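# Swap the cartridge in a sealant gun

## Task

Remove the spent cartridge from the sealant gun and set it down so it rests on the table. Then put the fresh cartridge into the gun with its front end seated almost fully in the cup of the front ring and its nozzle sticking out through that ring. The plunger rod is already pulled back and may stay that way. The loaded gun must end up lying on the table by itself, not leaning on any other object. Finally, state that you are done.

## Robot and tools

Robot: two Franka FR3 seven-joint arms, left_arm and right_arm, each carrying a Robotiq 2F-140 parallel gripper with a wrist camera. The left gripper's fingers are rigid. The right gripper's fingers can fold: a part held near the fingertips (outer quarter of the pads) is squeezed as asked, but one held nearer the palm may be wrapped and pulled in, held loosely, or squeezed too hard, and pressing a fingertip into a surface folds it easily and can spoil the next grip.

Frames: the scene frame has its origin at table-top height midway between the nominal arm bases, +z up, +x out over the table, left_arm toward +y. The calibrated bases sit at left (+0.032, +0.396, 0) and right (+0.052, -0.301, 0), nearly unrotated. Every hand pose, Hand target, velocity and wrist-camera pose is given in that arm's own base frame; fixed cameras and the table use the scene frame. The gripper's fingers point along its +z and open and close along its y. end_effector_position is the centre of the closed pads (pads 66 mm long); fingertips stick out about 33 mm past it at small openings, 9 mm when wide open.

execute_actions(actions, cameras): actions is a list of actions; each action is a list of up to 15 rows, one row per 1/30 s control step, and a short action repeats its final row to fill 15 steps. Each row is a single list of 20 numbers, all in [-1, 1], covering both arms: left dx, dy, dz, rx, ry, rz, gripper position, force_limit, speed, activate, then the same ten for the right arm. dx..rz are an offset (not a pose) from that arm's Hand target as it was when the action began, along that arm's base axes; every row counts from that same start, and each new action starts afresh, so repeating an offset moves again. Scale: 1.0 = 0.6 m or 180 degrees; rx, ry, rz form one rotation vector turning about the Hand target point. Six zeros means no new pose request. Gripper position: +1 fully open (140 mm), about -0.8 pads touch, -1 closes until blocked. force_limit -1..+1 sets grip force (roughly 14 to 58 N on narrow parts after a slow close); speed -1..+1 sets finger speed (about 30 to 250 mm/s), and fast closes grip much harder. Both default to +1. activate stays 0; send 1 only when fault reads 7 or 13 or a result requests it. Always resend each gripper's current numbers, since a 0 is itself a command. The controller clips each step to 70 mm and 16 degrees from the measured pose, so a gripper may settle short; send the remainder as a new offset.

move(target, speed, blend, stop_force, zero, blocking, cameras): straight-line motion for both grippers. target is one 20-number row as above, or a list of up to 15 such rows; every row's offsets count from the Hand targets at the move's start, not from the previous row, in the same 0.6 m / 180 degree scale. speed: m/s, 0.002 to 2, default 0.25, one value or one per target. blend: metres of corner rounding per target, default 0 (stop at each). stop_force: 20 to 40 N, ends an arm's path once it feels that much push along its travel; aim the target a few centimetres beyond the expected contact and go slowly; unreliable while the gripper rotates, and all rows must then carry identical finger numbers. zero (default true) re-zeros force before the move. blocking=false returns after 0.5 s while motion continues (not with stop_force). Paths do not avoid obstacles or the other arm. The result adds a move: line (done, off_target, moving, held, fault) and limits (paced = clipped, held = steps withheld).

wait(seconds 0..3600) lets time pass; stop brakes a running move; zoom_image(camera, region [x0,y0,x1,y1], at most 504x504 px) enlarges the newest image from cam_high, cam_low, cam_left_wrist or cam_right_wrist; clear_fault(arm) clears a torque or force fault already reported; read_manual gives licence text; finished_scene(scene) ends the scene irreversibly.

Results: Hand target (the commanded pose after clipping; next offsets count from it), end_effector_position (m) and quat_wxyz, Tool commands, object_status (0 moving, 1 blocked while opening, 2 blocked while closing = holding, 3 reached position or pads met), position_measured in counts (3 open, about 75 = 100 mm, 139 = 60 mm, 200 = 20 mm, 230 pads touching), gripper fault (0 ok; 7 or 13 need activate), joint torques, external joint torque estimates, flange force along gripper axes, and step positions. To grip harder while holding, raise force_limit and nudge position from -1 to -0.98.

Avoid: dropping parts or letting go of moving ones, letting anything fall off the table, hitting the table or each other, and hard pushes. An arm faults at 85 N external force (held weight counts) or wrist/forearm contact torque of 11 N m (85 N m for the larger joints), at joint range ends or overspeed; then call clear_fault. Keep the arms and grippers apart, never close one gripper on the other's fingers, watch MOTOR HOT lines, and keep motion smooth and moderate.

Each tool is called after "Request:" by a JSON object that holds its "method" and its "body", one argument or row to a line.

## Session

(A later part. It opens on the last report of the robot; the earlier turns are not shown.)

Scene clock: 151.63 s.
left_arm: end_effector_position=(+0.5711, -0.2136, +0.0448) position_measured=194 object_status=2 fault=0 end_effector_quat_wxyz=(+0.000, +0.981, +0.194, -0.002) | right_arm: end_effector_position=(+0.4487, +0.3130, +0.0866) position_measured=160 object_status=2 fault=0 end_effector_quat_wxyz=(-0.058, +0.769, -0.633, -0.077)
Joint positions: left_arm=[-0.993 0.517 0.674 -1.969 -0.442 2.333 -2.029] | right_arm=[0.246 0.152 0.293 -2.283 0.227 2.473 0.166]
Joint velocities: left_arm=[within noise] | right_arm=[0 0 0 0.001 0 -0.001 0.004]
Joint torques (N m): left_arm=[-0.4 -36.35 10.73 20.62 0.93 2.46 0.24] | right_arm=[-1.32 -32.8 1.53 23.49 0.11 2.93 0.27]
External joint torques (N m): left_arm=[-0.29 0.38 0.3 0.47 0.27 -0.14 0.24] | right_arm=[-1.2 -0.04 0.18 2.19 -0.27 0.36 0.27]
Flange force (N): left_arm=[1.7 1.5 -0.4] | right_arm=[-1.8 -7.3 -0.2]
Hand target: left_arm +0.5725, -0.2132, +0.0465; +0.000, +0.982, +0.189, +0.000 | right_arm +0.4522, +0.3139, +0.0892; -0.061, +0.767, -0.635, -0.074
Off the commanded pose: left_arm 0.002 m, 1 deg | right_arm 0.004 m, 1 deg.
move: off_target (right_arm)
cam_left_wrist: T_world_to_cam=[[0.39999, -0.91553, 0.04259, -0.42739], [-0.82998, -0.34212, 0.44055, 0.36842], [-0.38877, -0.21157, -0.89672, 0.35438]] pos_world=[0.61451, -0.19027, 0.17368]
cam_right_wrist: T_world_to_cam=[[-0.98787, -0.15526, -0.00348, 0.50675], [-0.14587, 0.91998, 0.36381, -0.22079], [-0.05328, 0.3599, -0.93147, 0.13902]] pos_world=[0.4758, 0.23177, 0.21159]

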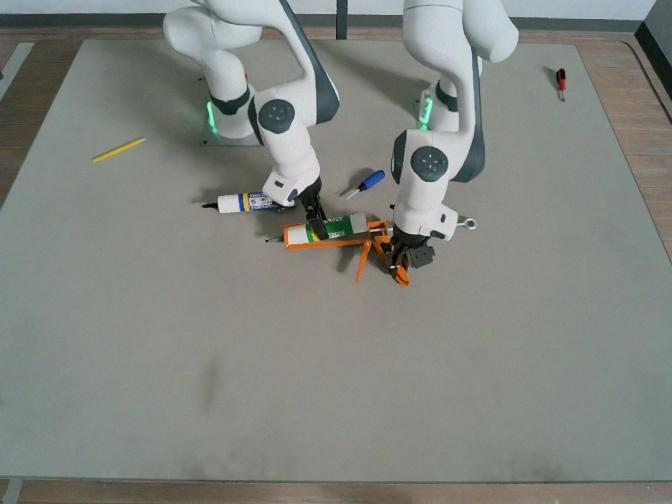

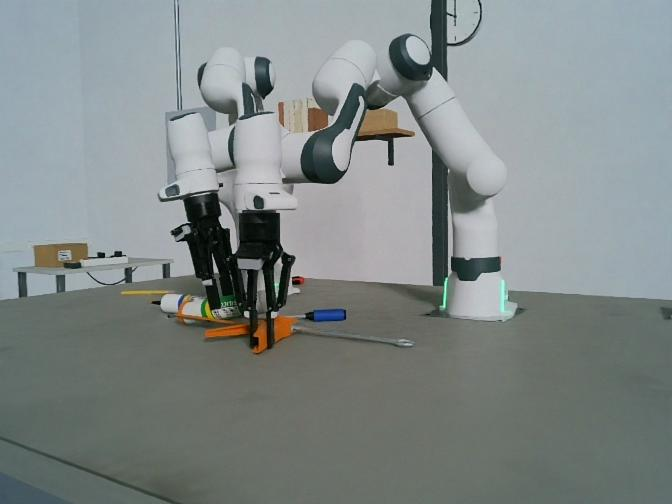

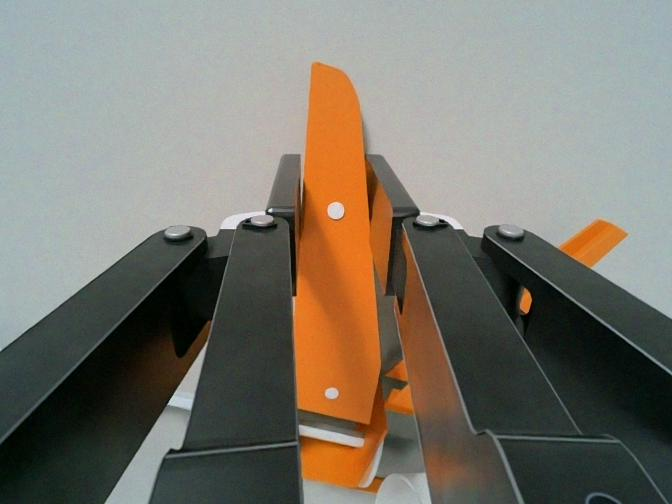

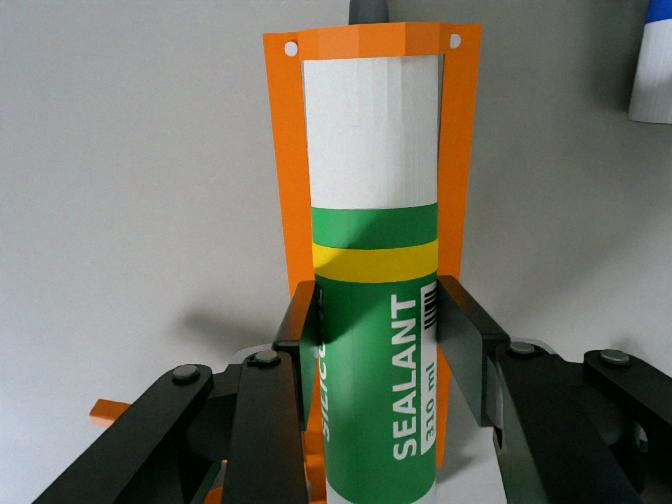

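Request:
{"method": "move", "body": {
  "target": [0,0,0,0,0,0,-1,0,-1,0, -0.0004,0.0021,-0.0052,-0.0109,-0.0021,0,-1,0,-1,0],
  "speed": 0.02,
  "cameras": ["cam_high","cam_right_wrist","cam_left_wrist"]
}}

Request:
{"method": "zoom_image", "body": {
  "camera": "cam_left_wrist",
  "region": [280, 390, 480, 504]
}}

Request:
{"method": "zoom_image", "body": {
  "camera": "cam_high",
  "region": [345, 195, 405, 245]
}}

Scene clock: 154.00 s.
left_arm: end_effector_position=(+0.5712, -0.2136, +0.0448) position_measured=194 object_status=2 fault=0 end_effector_quat_wxyz=(+0.000, +0.981, +0.194, -0.002) | right_arm: end_effector_position=(+0.4492, +0.3143, +0.0835) position_measured=160 object_status=2 fault=0 end_effector_quat_wxyz=(-0.048, +0.769, -0.634, -0.063)
Joint positions: left_arm=[-0.993 0.517 0.674 -1.969 -0.442 2.333 -2.029] | right_arm=[0.27 0.164 0.284 -2.272 0.168 2.471 0.227]
Joint velocities: left_arm=[within noise] | right_arm=[-0.001 -0.001 0.001 0 0 0 0.004]
Joint torques (N m): left_arm=[-0.52 -36.35 10.61 20.55 0.96 2.47 0.2] | right_arm=[-1.31 -33.32 1.66 23.98 0.14 2.87 0.15]
External joint torques (N m): left_arm=[-0.46 0.52 0.1 0.31 0.3 -0.16 0.2] | right_arm=[-1.23 -0.02 0.19 2.65 -0.27 0.26 0.15]
Flange force (N): left_arm=[1.2 1.5 -0.2] | right_arm=[-2.3 -8.9 -0.6]
Hand target: left_arm +0.5725, -0.2132, +0.0465; +0.000, +0.982, +0.189, +0.000 | right_arm +0.4520, +0.3152, +0.0861; -0.050, +0.768, -0.636, -0.061
Off the commanded pose: left_arm 0.002 m, 1 deg | right_arm 0.004 m, 0 deg.
move: off_target (right_arm)
cam_left_wrist: T_world_to_cam=[[0.4001, -0.91548, 0.04264, -0.4275], [-0.82993, -0.3422, 0.44059, 0.36845], [-0.38876, -0.21166, -0.8967, 0.3544]] pos_world=[0.61461, -0.19027, 0.17368]
cam_right_wrist: T_world_to_cam=[[-0.98795, -0.15459, -0.00696, 0.50751], [-0.14814, 0.93179, 0.3314, -0.22071], [-0.04475, 0.32844, -0.94346, 0.14277]] pos_world=[0.47509, 0.23722, 0.21137]
Images, in order (width x height): cam_high 672x504, cam_left_wrist 672x504, cam_right_wrist 672x504.

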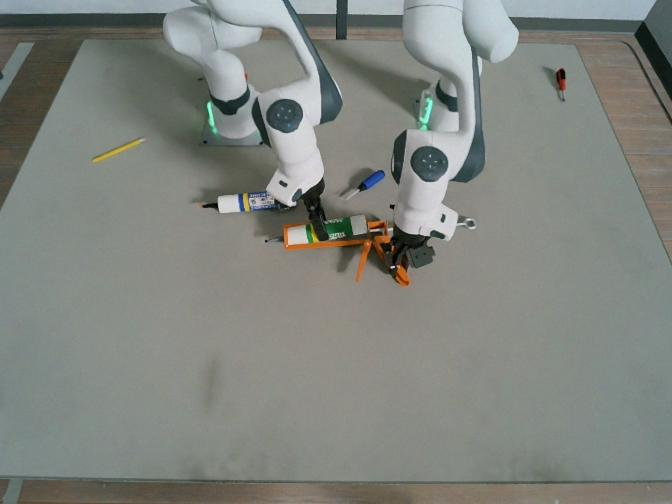

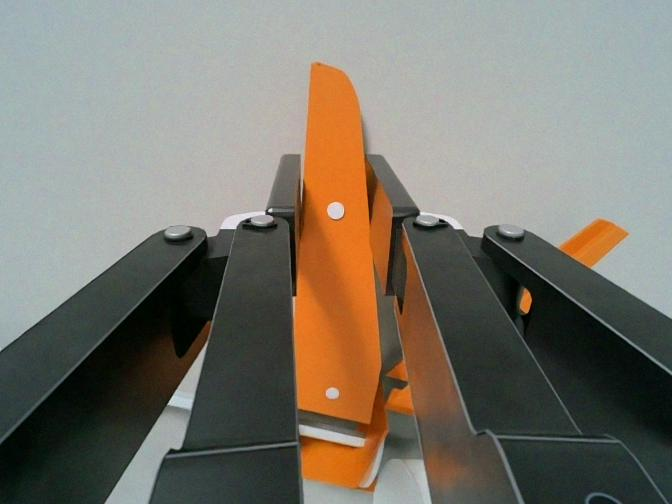

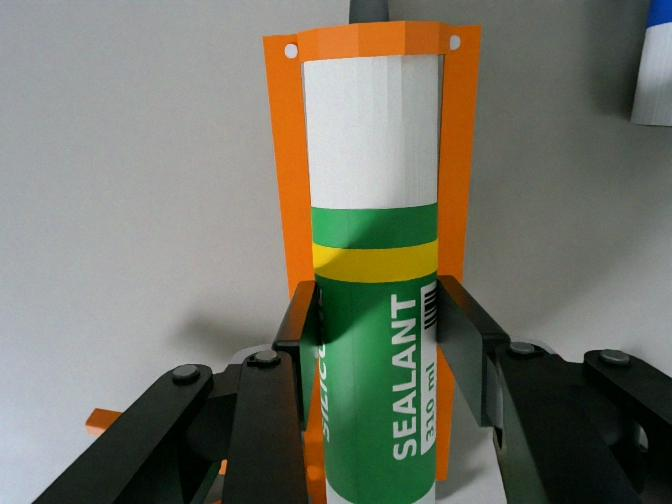

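Scaled by 2.520.

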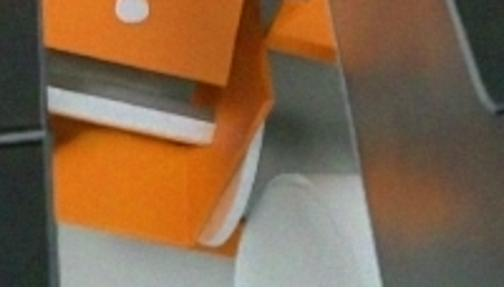

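Scaled by 8.400.

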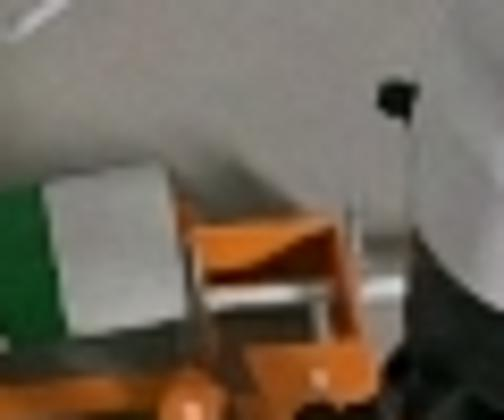

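Request:
{"method": "move", "body": {
  "target": [0,0,0,0,0,0,-1,0,-1,0, -0.00055,0.0029,-0.0081,-0.01635,-0.0032,0,-1,0,-1,0],
  "speed": 0.02,
  "cameras": ["cam_high","cam_low","cam_right_wrist","cam_left_wrist"]
}}

Request:
{"method": "zoom_image", "body": {
  "camera": "cam_left_wrist",
  "region": [280, 390, 480, 504]
}}

Request:
{"method": "zoom_image", "body": {
  "camera": "cam_low",
  "region": [172, 288, 212, 328]
}}

Scene clock: 157.03 s.
left_arm: end_effector_position=(+0.5712, -0.2136, +0.0448) position_measured=194 object_status=2 fault=0 end_effector_quat_wxyz=(+0.000, +0.981, +0.194, -0.002) | right_arm: end_effector_position=(+0.4491, +0.3159, +0.0787) position_measured=160 object_status=2 fault=0 end_effector_quat_wxyz=(-0.031, +0.771, -0.635, -0.042)
Joint positions: left_arm=[-0.993 0.517 0.674 -1.969 -0.442 2.333 -2.029] | right_arm=[0.31 0.182 0.265 -2.252 0.083 2.46 0.314]
Joint velocities: left_arm=[within noise] | right_arm=[0 -0.001 0.002 0.001 -0.002 0 0.005]
Joint torques (N m): left_arm=[-0.4 -36.33 10.76 20.49 1.04 2.45 0.22] | right_arm=[-1.32 -34.02 1.9 23.82 0.15 2.79 0.1]
External joint torques (N m): left_arm=[-0.39 0.33 0.26 0.4 0.38 -0.15 0.22] | right_arm=[-1.23 -0.16 0.35 2.67 -0.29 0.2 0.1]
Flange force (N): left_arm=[1.1 1.2 -0.7] | right_arm=[-2.4 -8.6 -1.0]
Hand target: left_arm +0.5725, -0.2132, +0.0465; +0.000, +0.982, +0.189, +0.000 | right_arm +0.4517, +0.3169, +0.0812; -0.033, +0.769, -0.637, -0.040
Off the commanded pose: left_arm 0.002 m, 1 deg | right_arm 0.004 m, 0 deg.
move: off_target (right_arm)
cam_left_wrist: T_world_to_cam=[[0.4001, -0.91548, 0.04264, -0.4275], [-0.82993, -0.3422, 0.44059, 0.36845], [-0.38876, -0.21166, -0.8967, 0.3544]] pos_world=[0.61461, -0.19027, 0.17368]
cam_right_wrist: T_world_to_cam=[[-0.98787, -0.15499, -0.00922, 0.50792], [-0.15129, 0.94756, 0.28149, -0.22028], [-0.0349, 0.27947, -0.95952, 0.15008]] pos_world=[0.47367, 0.2455, 0.21069]

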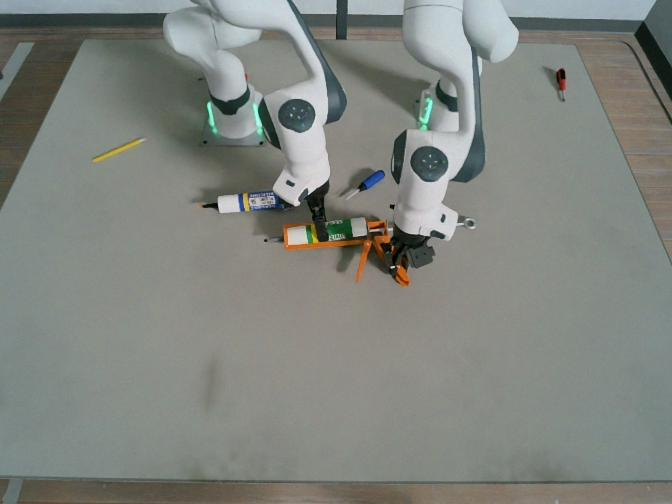

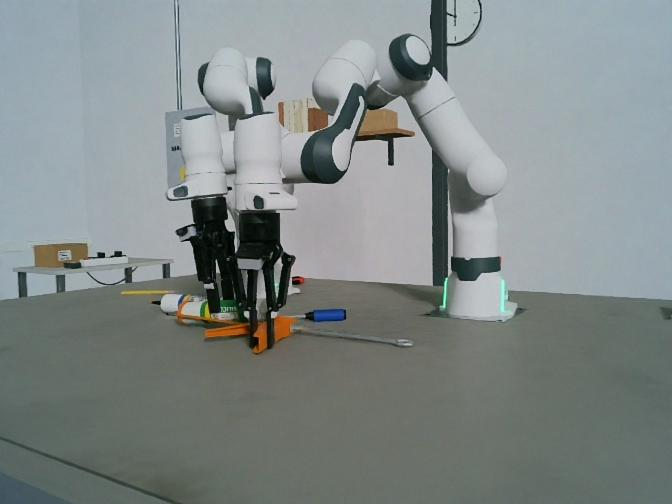

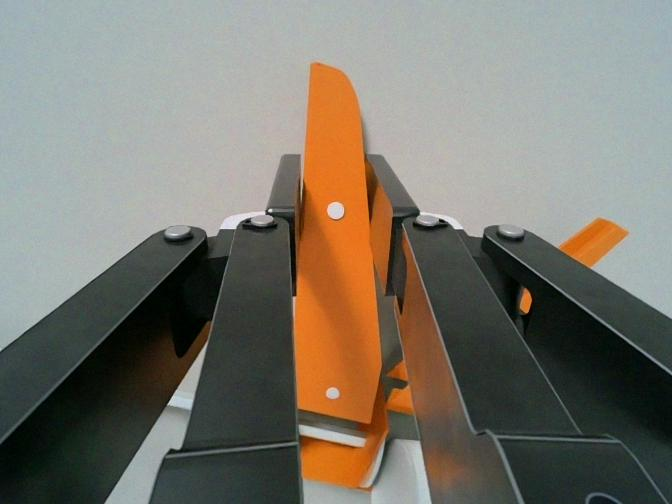

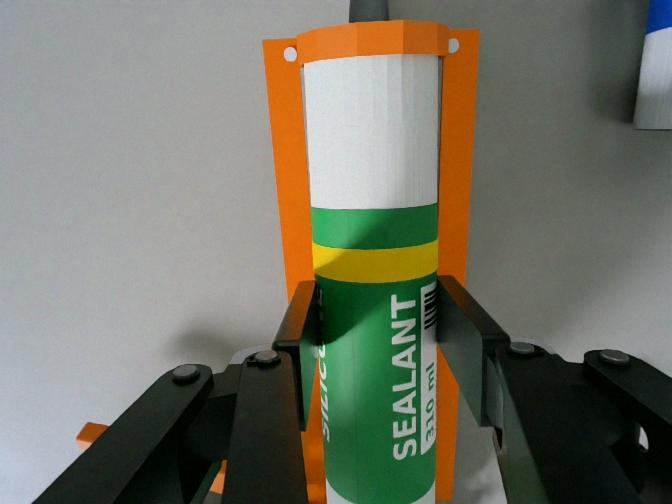

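Scaled by 2.520.

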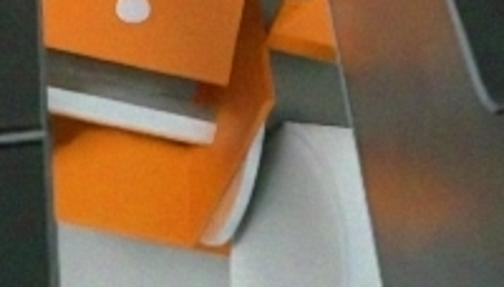

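Scaled by 12.600.

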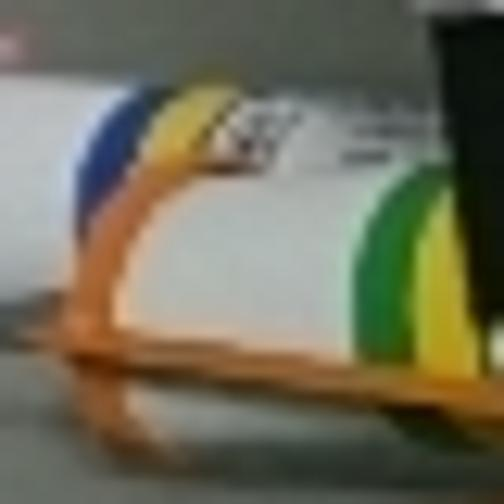

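Request:
{"method": "move", "body": {
  "target": [0,0,0,0,0,0,-1,0,-1,0, -0.0005,0.0026,-0.0085,-0.01635,-0.0032,0,-1,0,-1,0],
  "speed": 0.02,
  "cameras": ["cam_high","cam_low","cam_right_wrist","cam_left_wrist"]
}}

Request:
{"method": "zoom_image", "body": {
  "camera": "cam_left_wrist",
  "region": [280, 390, 480, 504]
}}

Request:
{"method": "zoom_image", "body": {
  "camera": "cam_low",
  "region": [172, 275, 252, 335]
}}

Scene clock: 159.50 s.
left_arm: end_effector_position=(+0.5712, -0.2136, +0.0448) position_measured=194 object_status=2 fault=0 end_effector_quat_wxyz=(+0.000, +0.981, +0.194, -0.002) | right_arm: end_effector_position=(+0.4489, +0.3174, +0.0737) position_measured=160 object_status=2 fault=0 end_effector_quat_wxyz=(-0.015, +0.772, -0.636, -0.022)
Joint positions: left_arm=[-0.993 0.517 0.674 -1.969 -0.442 2.333 -2.029] | right_arm=[0.352 0.203 0.244 -2.23 0.003 2.443 0.397]
Joint velocities: left_arm=[within noise] | right_arm=[0.001 0 -0.001 0 0.001 -0.001 0.006]
Joint torques (N m): left_arm=[-0.35 -36.33 10.79 20.53 1.03 2.47 0.24] | right_arm=[-1.22 -34.74 1.95 23.78 0.11 2.79 0.17]
External joint torques (N m): left_arm=[-0.45 0.23 0.24 0.55 0.37 -0.12 0.24] | right_arm=[-1.16 -0.15 0.31 2.77 -0.36 0.24 0.17]
Flange force (N): left_arm=[1.2 1.4 -0.9] | right_arm=[-3.0 -8.9 -0.9]
Hand target: left_arm +0.5725, -0.2132, +0.0465; +0.000, +0.982, +0.189, +0.000 | right_arm +0.4514, +0.3185, +0.0761; -0.017, +0.770, -0.637, -0.020
Off the commanded pose: left_arm 0.002 m, 1 deg | right_arm 0.004 m, 0 deg.
move: off_target (right_arm)
cam_left_wrist: T_world_to_cam=[[0.40012, -0.91547, 0.04267, -0.42751], [-0.82996, -0.34221, 0.44051, 0.36848], [-0.38867, -0.21167, -0.89673, 0.35435]] pos_world=[0.61461, -0.19027, 0.17368]
cam_right_wrist: T_world_to_cam=[[-0.98778, -0.15547, -0.01118, 0.5081], [-0.15383, 0.96075, 0.23084, -0.21963], [-0.02515, 0.22974, -0.97293, 0.15719]] pos_world=[0.47205, 0.25389, 0.20931]

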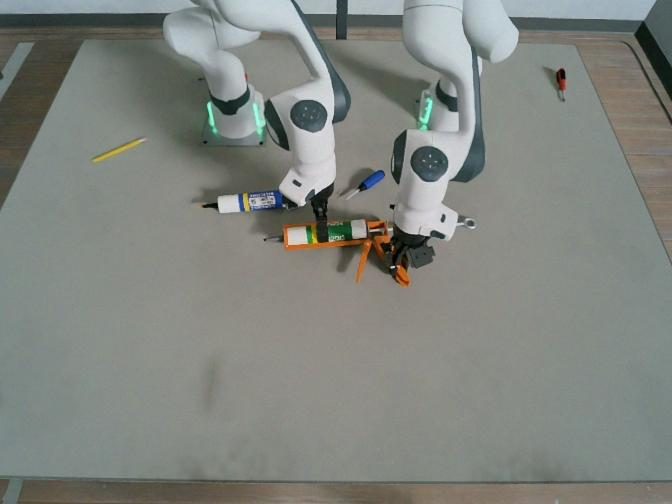

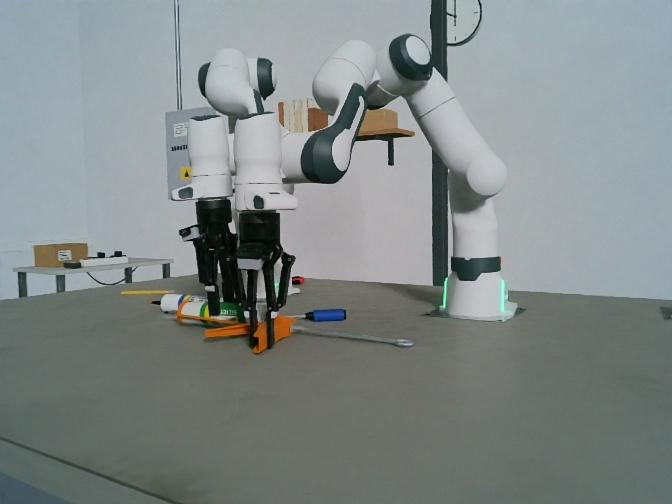

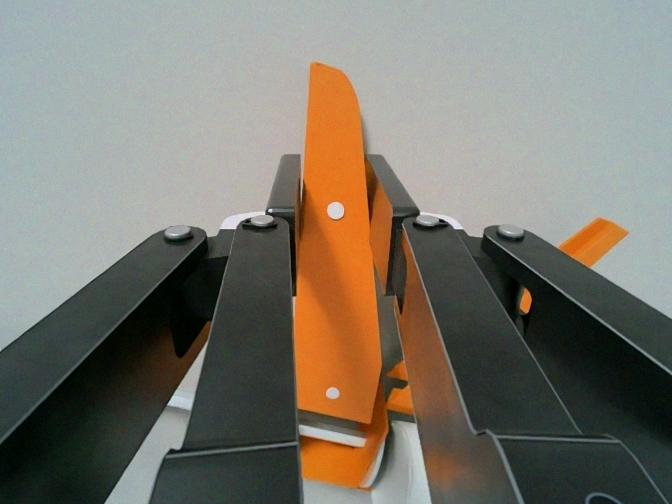

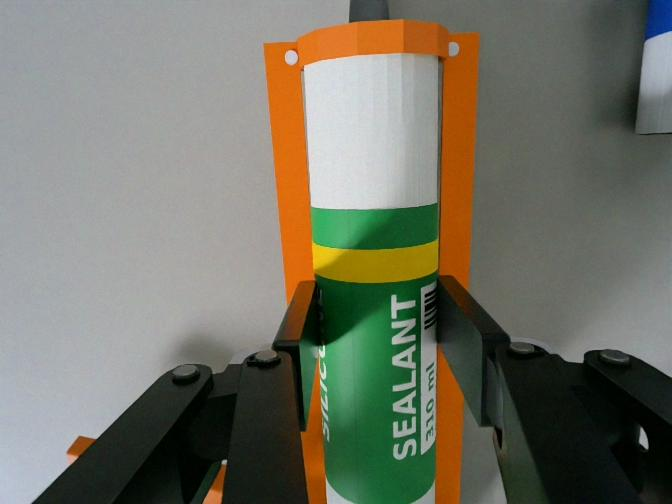

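Scaled by 2.520.

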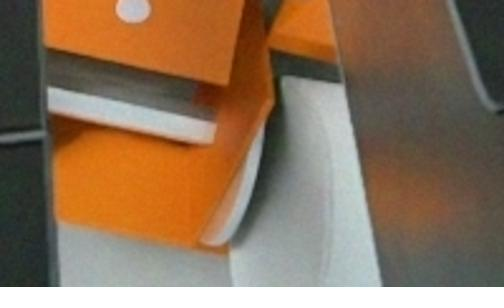

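Scaled by 6.300.

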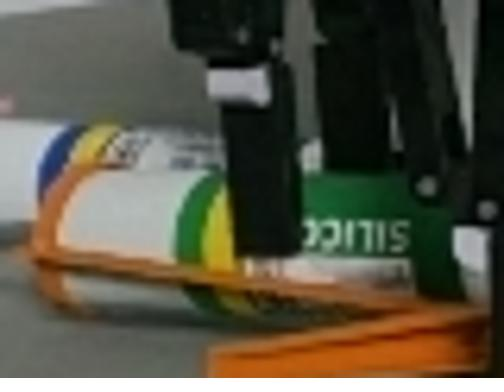

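Request:
{"method": "move", "body": {
  "target": [0,0,0,0,0,0,-1,0,-1,0, -0.00035,0.0018,-0.0072,-0.0136,-0.0026,0,-1,0,-1,0],
  "speed": 0.02,
  "cameras": ["cam_high","cam_low","cam_right_wrist","cam_left_wrist"]
}}

Request:
{"method": "zoom_image", "body": {
  "camera": "cam_left_wrist",
  "region": [280, 390, 480, 504]
}}

Request:
{"method": "zoom_image", "body": {
  "camera": "cam_low",
  "region": [172, 275, 252, 335]
}}

Request:
{"method": "zoom_image", "body": {
  "camera": "cam_high",
  "region": [275, 205, 335, 255]
}}

Scene clock: 161.50 s.
left_arm: end_effector_position=(+0.5712, -0.2136, +0.0448) position_measured=194 object_status=2 fault=0 end_effector_quat_wxyz=(+0.000, +0.981, +0.194, -0.002) | right_arm: end_effector_position=(+0.4486, +0.3184, +0.0693) position_measured=160 object_status=2 fault=0 end_effector_quat_wxyz=(+0.000, +0.772, -0.636, -0.005)
Joint positions: left_arm=[-0.993 0.517 0.674 -1.969 -0.442 2.333 -2.029] | right_arm=[0.388 0.223 0.226 -2.209 -0.059 2.423 0.461]
Joint velocities: left_arm=[within noise] | right_arm=[0 0 0 -0.001 0 0 0.006]
Joint torques (N m): left_arm=[-0.46 -36.32 10.67 20.64 0.99 2.47 0.23] | right_arm=[-1.21 -35.47 2.01 23.64 0.14 2.74 0.06]
External joint torques (N m): left_arm=[-0.42 0.23 0.24 0.62 0.33 -0.12 0.23] | right_arm=[-1.24 -0.1 0.23 2.6 -0.34 0.21 0.06]
Flange force (N): left_arm=[1.5 1.6 -0.8] | right_arm=[-2.6 -8.6 -0.9]
Hand target: left_arm +0.5725, -0.2132, +0.0465; +0.000, +0.982, +0.189, +0.000 | right_arm +0.4512, +0.3195, +0.0718; -0.003, +0.770, -0.638, -0.003
Off the commanded pose: left_arm 0.002 m, 1 deg | right_arm 0.004 m, 0 deg.
move: off_target (right_arm)
cam_left_wrist: T_world_to_cam=[[0.40012, -0.91547, 0.04267, -0.42751], [-0.82996, -0.34221, 0.44051, 0.36848], [-0.38867, -0.21167, -0.89673, 0.35435]] pos_world=[0.61461, -0.19027, 0.17368]
cam_right_wrist: T_world_to_cam=[[-0.98768, -0.156, -0.01232, 0.50818], [-0.15551, 0.96972, 0.1883, -0.21878], [-0.01742, 0.18789, -0.98203, 0.16318]] pos_world=[0.47074, 0.26077, 0.20771]

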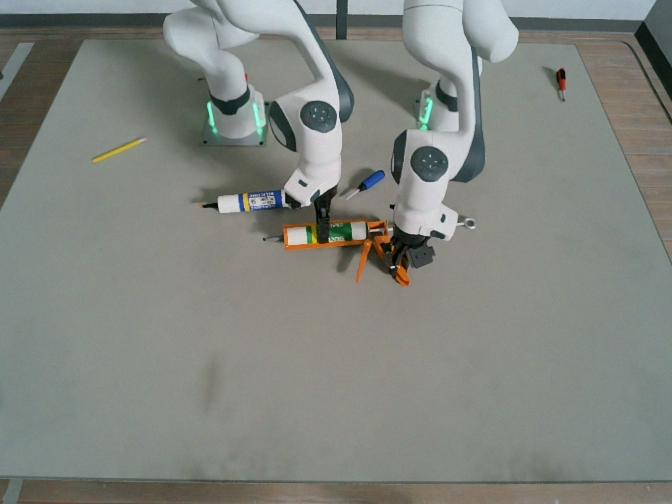

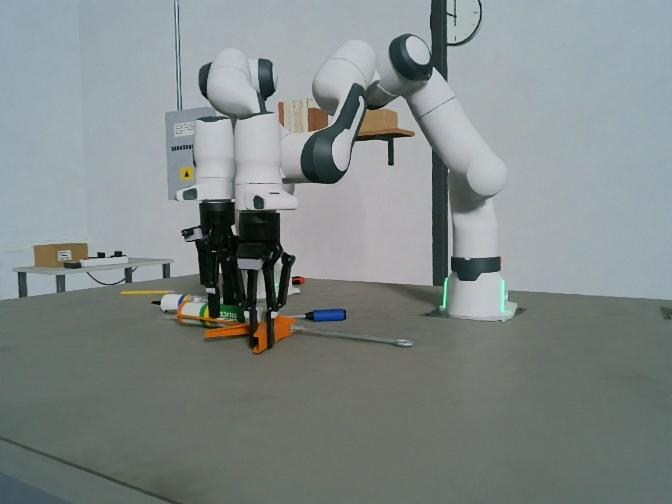

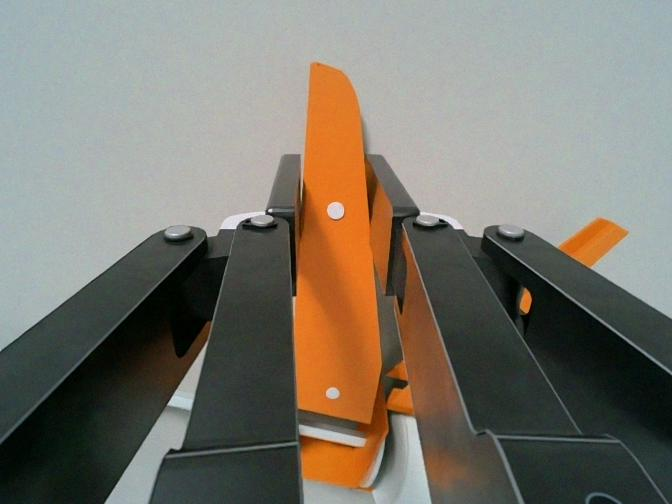

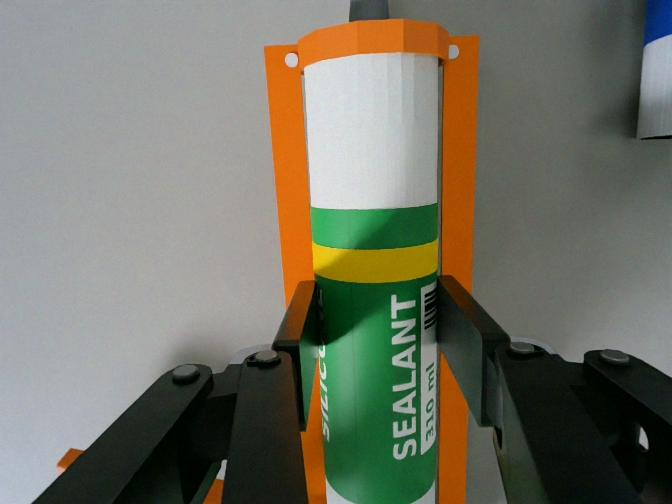

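Scaled by 2.520.

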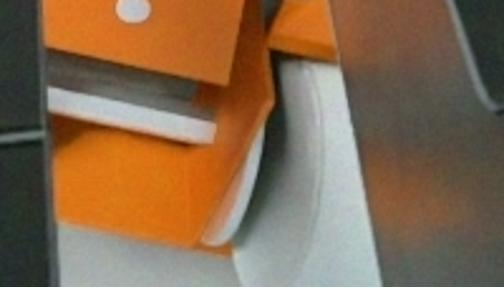

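Scaled by 6.300.

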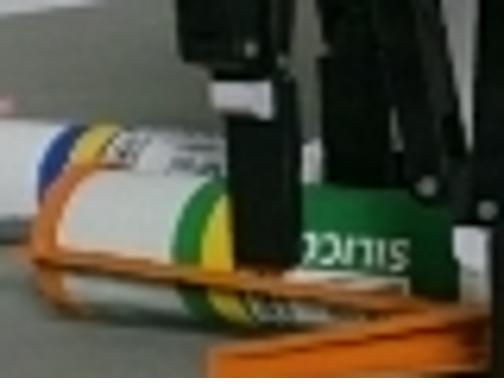

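Scaled by 8.400.

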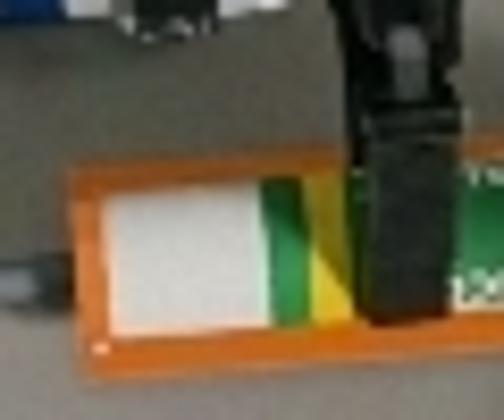

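Request:
{"method": "move", "body": {
  "target": [0,0,0,0,0,0,-1,0,-1,0, 0.00085,-0.0044,-0.0022,-0.0044,-0.0009,0,-1,0,-1,0],
  "speed": 0.02,
  "cameras": ["cam_high","cam_low","cam_right_wrist","cam_left_wrist"]
}}

Request:
{"method": "zoom_image", "body": {
  "camera": "cam_left_wrist",
  "region": [280, 390, 480, 504]
}}

Request:
{"method": "zoom_image", "body": {
  "camera": "cam_low",
  "region": [172, 275, 252, 335]
}}

Request:
{"method": "zoom_image", "body": {
  "camera": "cam_high",
  "region": [275, 205, 335, 255]
}}

Scene clock: 162.60 s.
left_arm: end_effector_position=(+0.5712, -0.2136, +0.0448) position_measured=194 object_status=2 fault=0 end_effector_quat_wxyz=(+0.000, +0.981, +0.194, -0.002) | right_arm: end_effector_position=(+0.4487, +0.3183, +0.0685) position_measured=160 object_status=2 fault=0 end_effector_quat_wxyz=(+0.002, +0.773, -0.635, +0.000)
Joint positions: left_arm=[-0.993 0.517 0.674 -1.969 -0.442 2.333 -2.029] | right_arm=[0.397 0.226 0.221 -2.206 -0.076 2.421 0.475]
Joint velocities: left_arm=[within noise] | right_arm=[0 0.001 -0.001 -0.001 -0.001 0 0.006]
Joint torques (N m): left_arm=[0.17 -36.28 11.42 20.57 1.28 2.5 0.3] | right_arm=[-2.18 -35.6 0.8 23.25 -0.16 2.34 0.18]
External joint torques (N m): left_arm=[0.3 0.33 1.02 0.49 0.62 -0.09 0.3] | right_arm=[-2.14 -0.3 -0.91 2.36 -0.65 -0.15 0.18]
Flange force (N): left_arm=[2.4 0.7 -1.3] | right_arm=[-0.9 -8.5 -1.5]
Hand target: left_arm +0.5725, -0.2132, +0.0465; +0.000, +0.982, +0.189, +0.000 | right_arm +0.4517, +0.3169, +0.0705; +0.001, +0.770, -0.638, +0.002
Off the commanded pose: left_arm 0.002 m, 1 deg | right_arm 0.004 m, 1 deg.
move: off_target (right_arm)
cam_left_wrist: T_world_to_cam=[[0.40008, -0.91548, 0.04279, -0.42751], [-0.82999, -0.34212, 0.44054, 0.36851], [-0.38866, -0.21177, -0.89671, 0.35432]] pos_world=[0.61461, -0.19027, 0.17368]
cam_right_wrist: T_world_to_cam=[[-0.98713, -0.15918, -0.01524, 0.5092], [-0.15935, 0.97125, 0.17687, -0.21653], [-0.01335, 0.17702, -0.98412, 0.16418]] pos_world=[0.47034, 0.2623, 0.20763]

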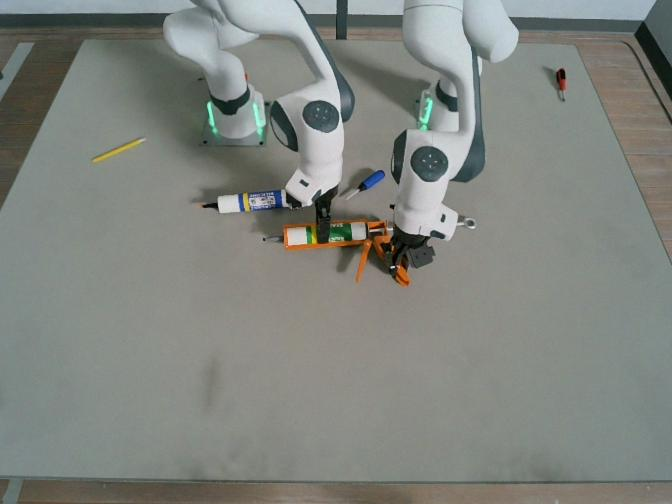

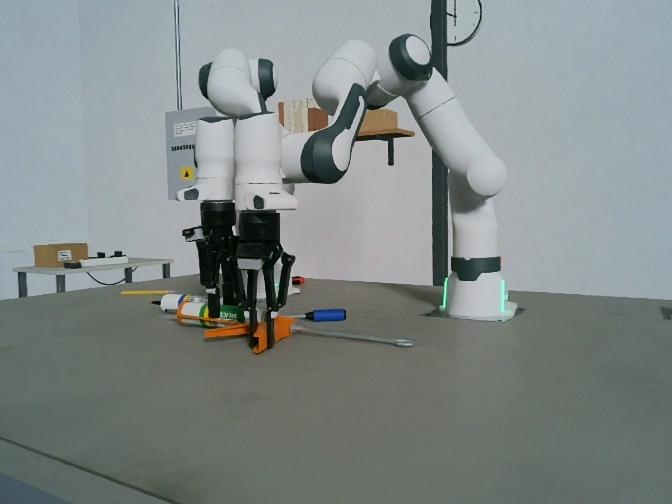

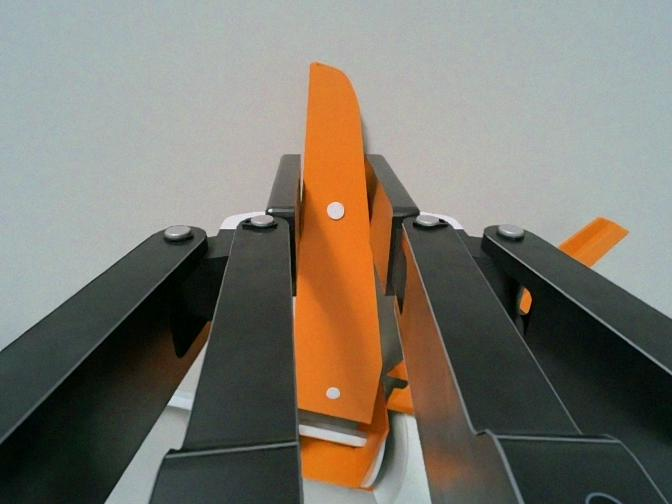

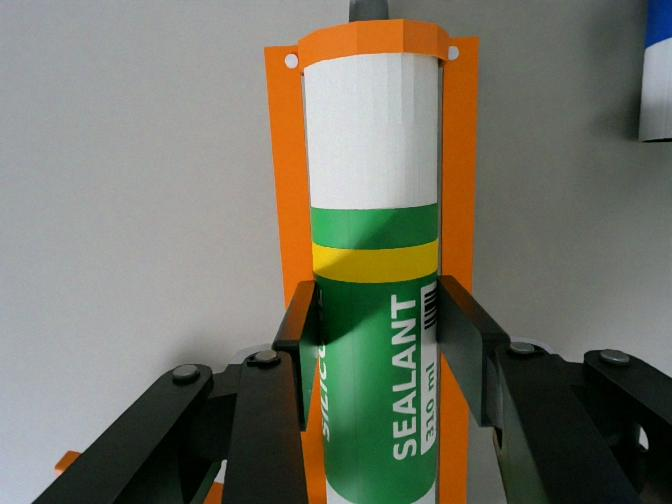

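Scaled by 2.520.

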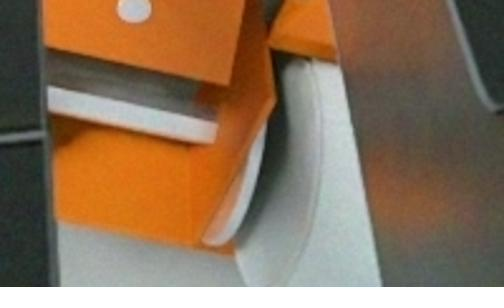

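Scaled by 6.300.

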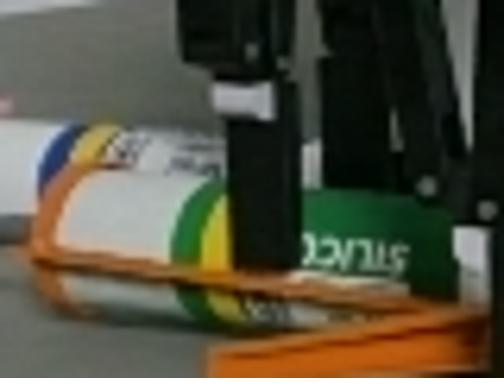

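Scaled by 8.400.

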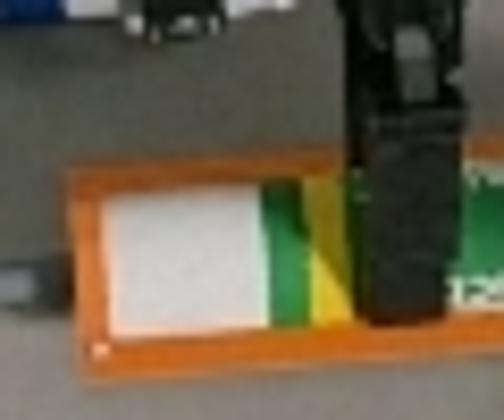

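Request:
{"method": "move", "body": {
  "target": [0,0,0,0,0,0,-1,0,-1,0, -0.0003,0.0025,-0.0045,0,0,0,-1,0,-1,0],
  "speed": 0.02,
  "cameras": ["cam_low"]
}}

Request:
{"method": "zoom_image", "body": {
  "camera": "cam_low",
  "region": [172, 275, 252, 335]
}}

Scene clock: 163.63 s.
left_arm: end_effector_position=(+0.5712, -0.2138, +0.0451) position_measured=194 object_status=2 fault=0 end_effector_quat_wxyz=(+0.000, +0.981, +0.194, -0.001) | right_arm: end_effector_position=(+0.4483, +0.3179, +0.0658) position_measured=160 object_status=2 fault=0 end_effector_quat_wxyz=(+0.004, +0.772, -0.635, +0.000)
Joint positions: left_arm=[-0.993 0.516 0.674 -1.969 -0.442 2.333 -2.029] | right_arm=[0.398 0.232 0.221 -2.204 -0.08 2.421 0.48]
Joint velocities: left_arm=[within noise] | right_arm=[0.001 -0.001 0 -0.001 -0.001 0 0.005]
Joint torques (N m): left_arm=[0.21 -36 11.33 20.43 1.24 2.5 0.27] | right_arm=[-1.68 -35.25 1.49 23.15 0.04 2.73 0.12]
External joint torques (N m): left_arm=[0.25 0.65 0.87 0.32 0.58 -0.1 0.27] | right_arm=[-1.66 0.32 -0.28 2.25 -0.45 0.24 0.12]
Flange force (N): left_arm=[2.4 0.9 -0.5] | right_arm=[-1.9 -8.7 0.3]
Hand target: left_arm +0.5725, -0.2132, +0.0465; +0.000, +0.982, +0.189, +0.000 | right_arm +0.4515, +0.3184, +0.0678; +0.001, +0.770, -0.638, +0.002
Off the commanded pose: left_arm 0.002 m, 1 deg | right_arm 0.004 m, 1 deg.
move: off_target (right_arm)

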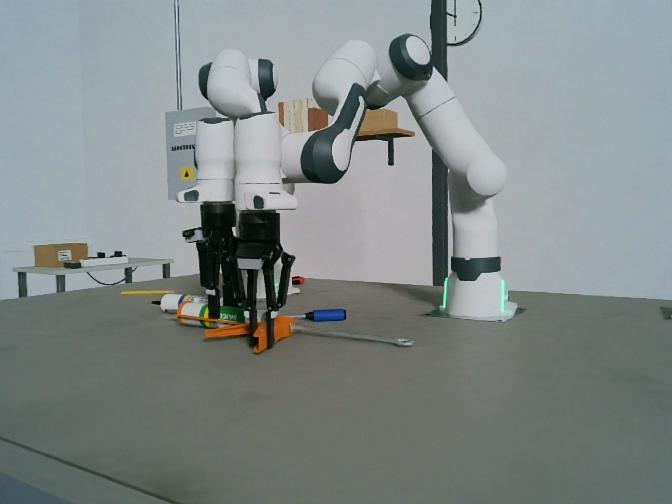

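Scaled by 6.300.

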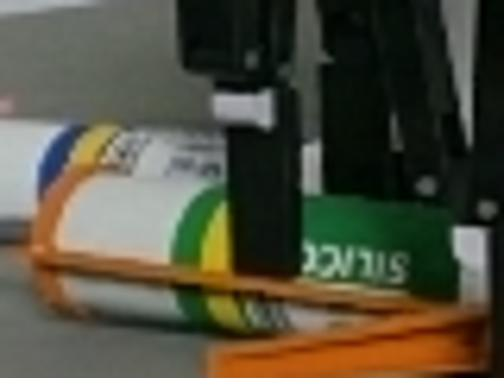

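Request:
{"method": "move", "body": {
  "target": [0,0,0,0,0,0,-1,0,-1,0, 0,0,0,0,0,0,0.2,0,-1,0],
  "cameras": ["cam_high","cam_low","cam_right_wrist","cam_left_wrist"]
}}

Request:
{"method": "zoom_image", "body": {
  "camera": "cam_left_wrist",
  "region": [280, 390, 480, 504]
}}

Request:
{"method": "zoom_image", "body": {
  "camera": "cam_low",
  "region": [172, 275, 252, 335]
}}

Request:
{"method": "zoom_image", "body": {
  "camera": "cam_high",
  "region": [275, 205, 335, 255]
}}

Scene clock: 165.40 s.
left_arm: end_effector_position=(+0.5712, -0.2138, +0.0451) position_measured=194 object_status=2 fault=0 end_effector_quat_wxyz=(+0.000, +0.981, +0.194, -0.001) | right_arm: end_effector_position=(+0.4495, +0.3177, +0.0664) position_measured=104 object_status=0 fault=0 end_effector_quat_wxyz=(+0.004, +0.772, -0.636, +0.000)
Joint positions: left_arm=[-0.993 0.516 0.674 -1.969 -0.442 2.333 -2.029] | right_arm=[0.399 0.232 0.219 -2.202 -0.08 2.421 0.481]
Joint torques (N m): left_arm=[0.01 -35.98 11 20.49 0.94 2.46 0.21] | right_arm=[-1.42 -34.7 2.13 21.84 0.18 2.7 0.18]
External joint torques (N m): left_arm=[0.22 0.68 0.68 0.35 0.28 -0.13 0.21] | right_arm=[-1.31 0.98 0.45 0.83 -0.31 0.19 0.18]
Flange force (N): left_arm=[2.8 1.4 0.1] | right_arm=[-1.3 -5.0 1.9]
Hand target: left_arm +0.5725, -0.2132, +0.0465; +0.000, +0.982, +0.189, +0.000 | right_arm +0.4515, +0.3184, +0.0678; +0.001, +0.770, -0.638, +0.002
Off the commanded pose: left_arm 0.002 m, 1 deg | right_arm 0.002 m, 0 deg.
move: done
cam_left_wrist: T_world_to_cam=[[0.40003, -0.91548, 0.04321, -0.42766], [-0.8301, -0.34193, 0.44047, 0.36846], [-0.38847, -0.21207, -0.89673, 0.3544]] pos_world=[0.61461, -0.19037, 0.17398]
cam_right_wrist: T_world_to_cam=[[-0.98767, -0.15593, -0.01391, 0.50905], [-0.15595, 0.97231, 0.17403, -0.21717], [-0.01362, 0.17405, -0.98464, 0.16337]] pos_world=[0.47113, 0.2621, 0.20574]

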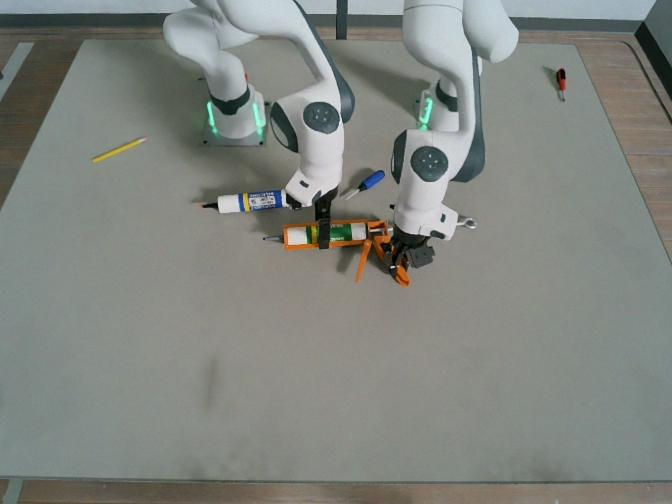

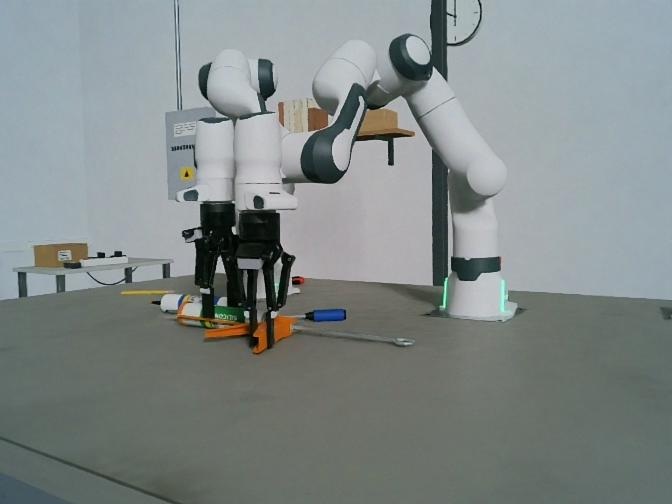

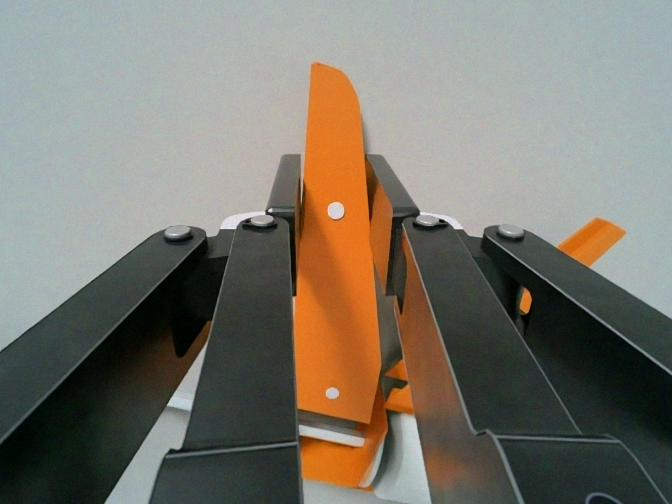

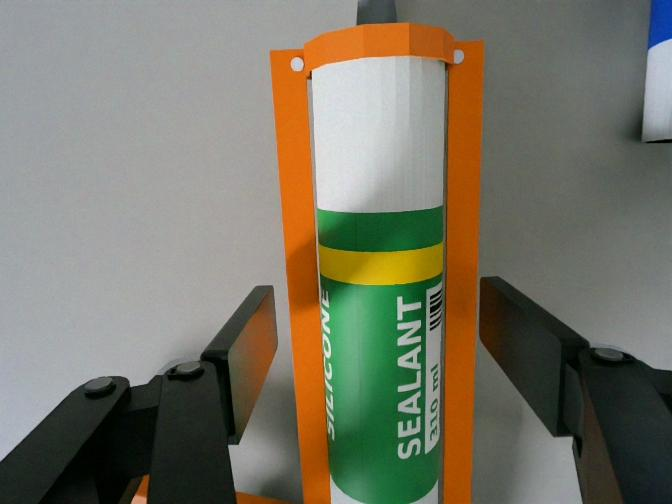

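Scaled by 2.520.

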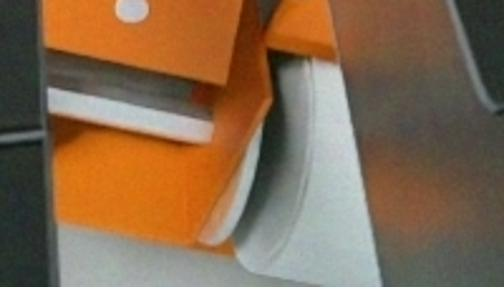

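Scaled by 6.300.

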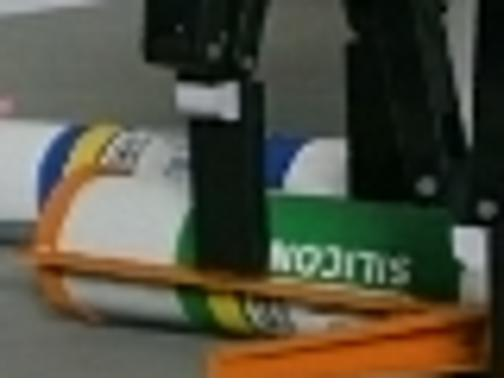

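Scaled by 8.400.

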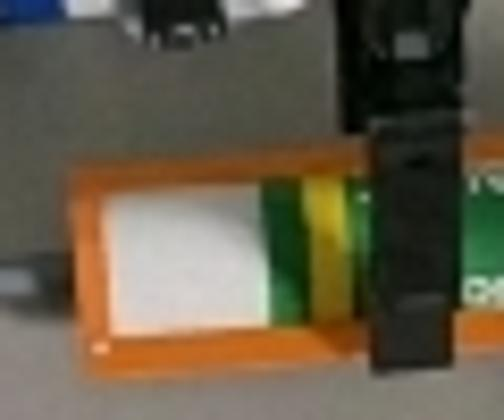

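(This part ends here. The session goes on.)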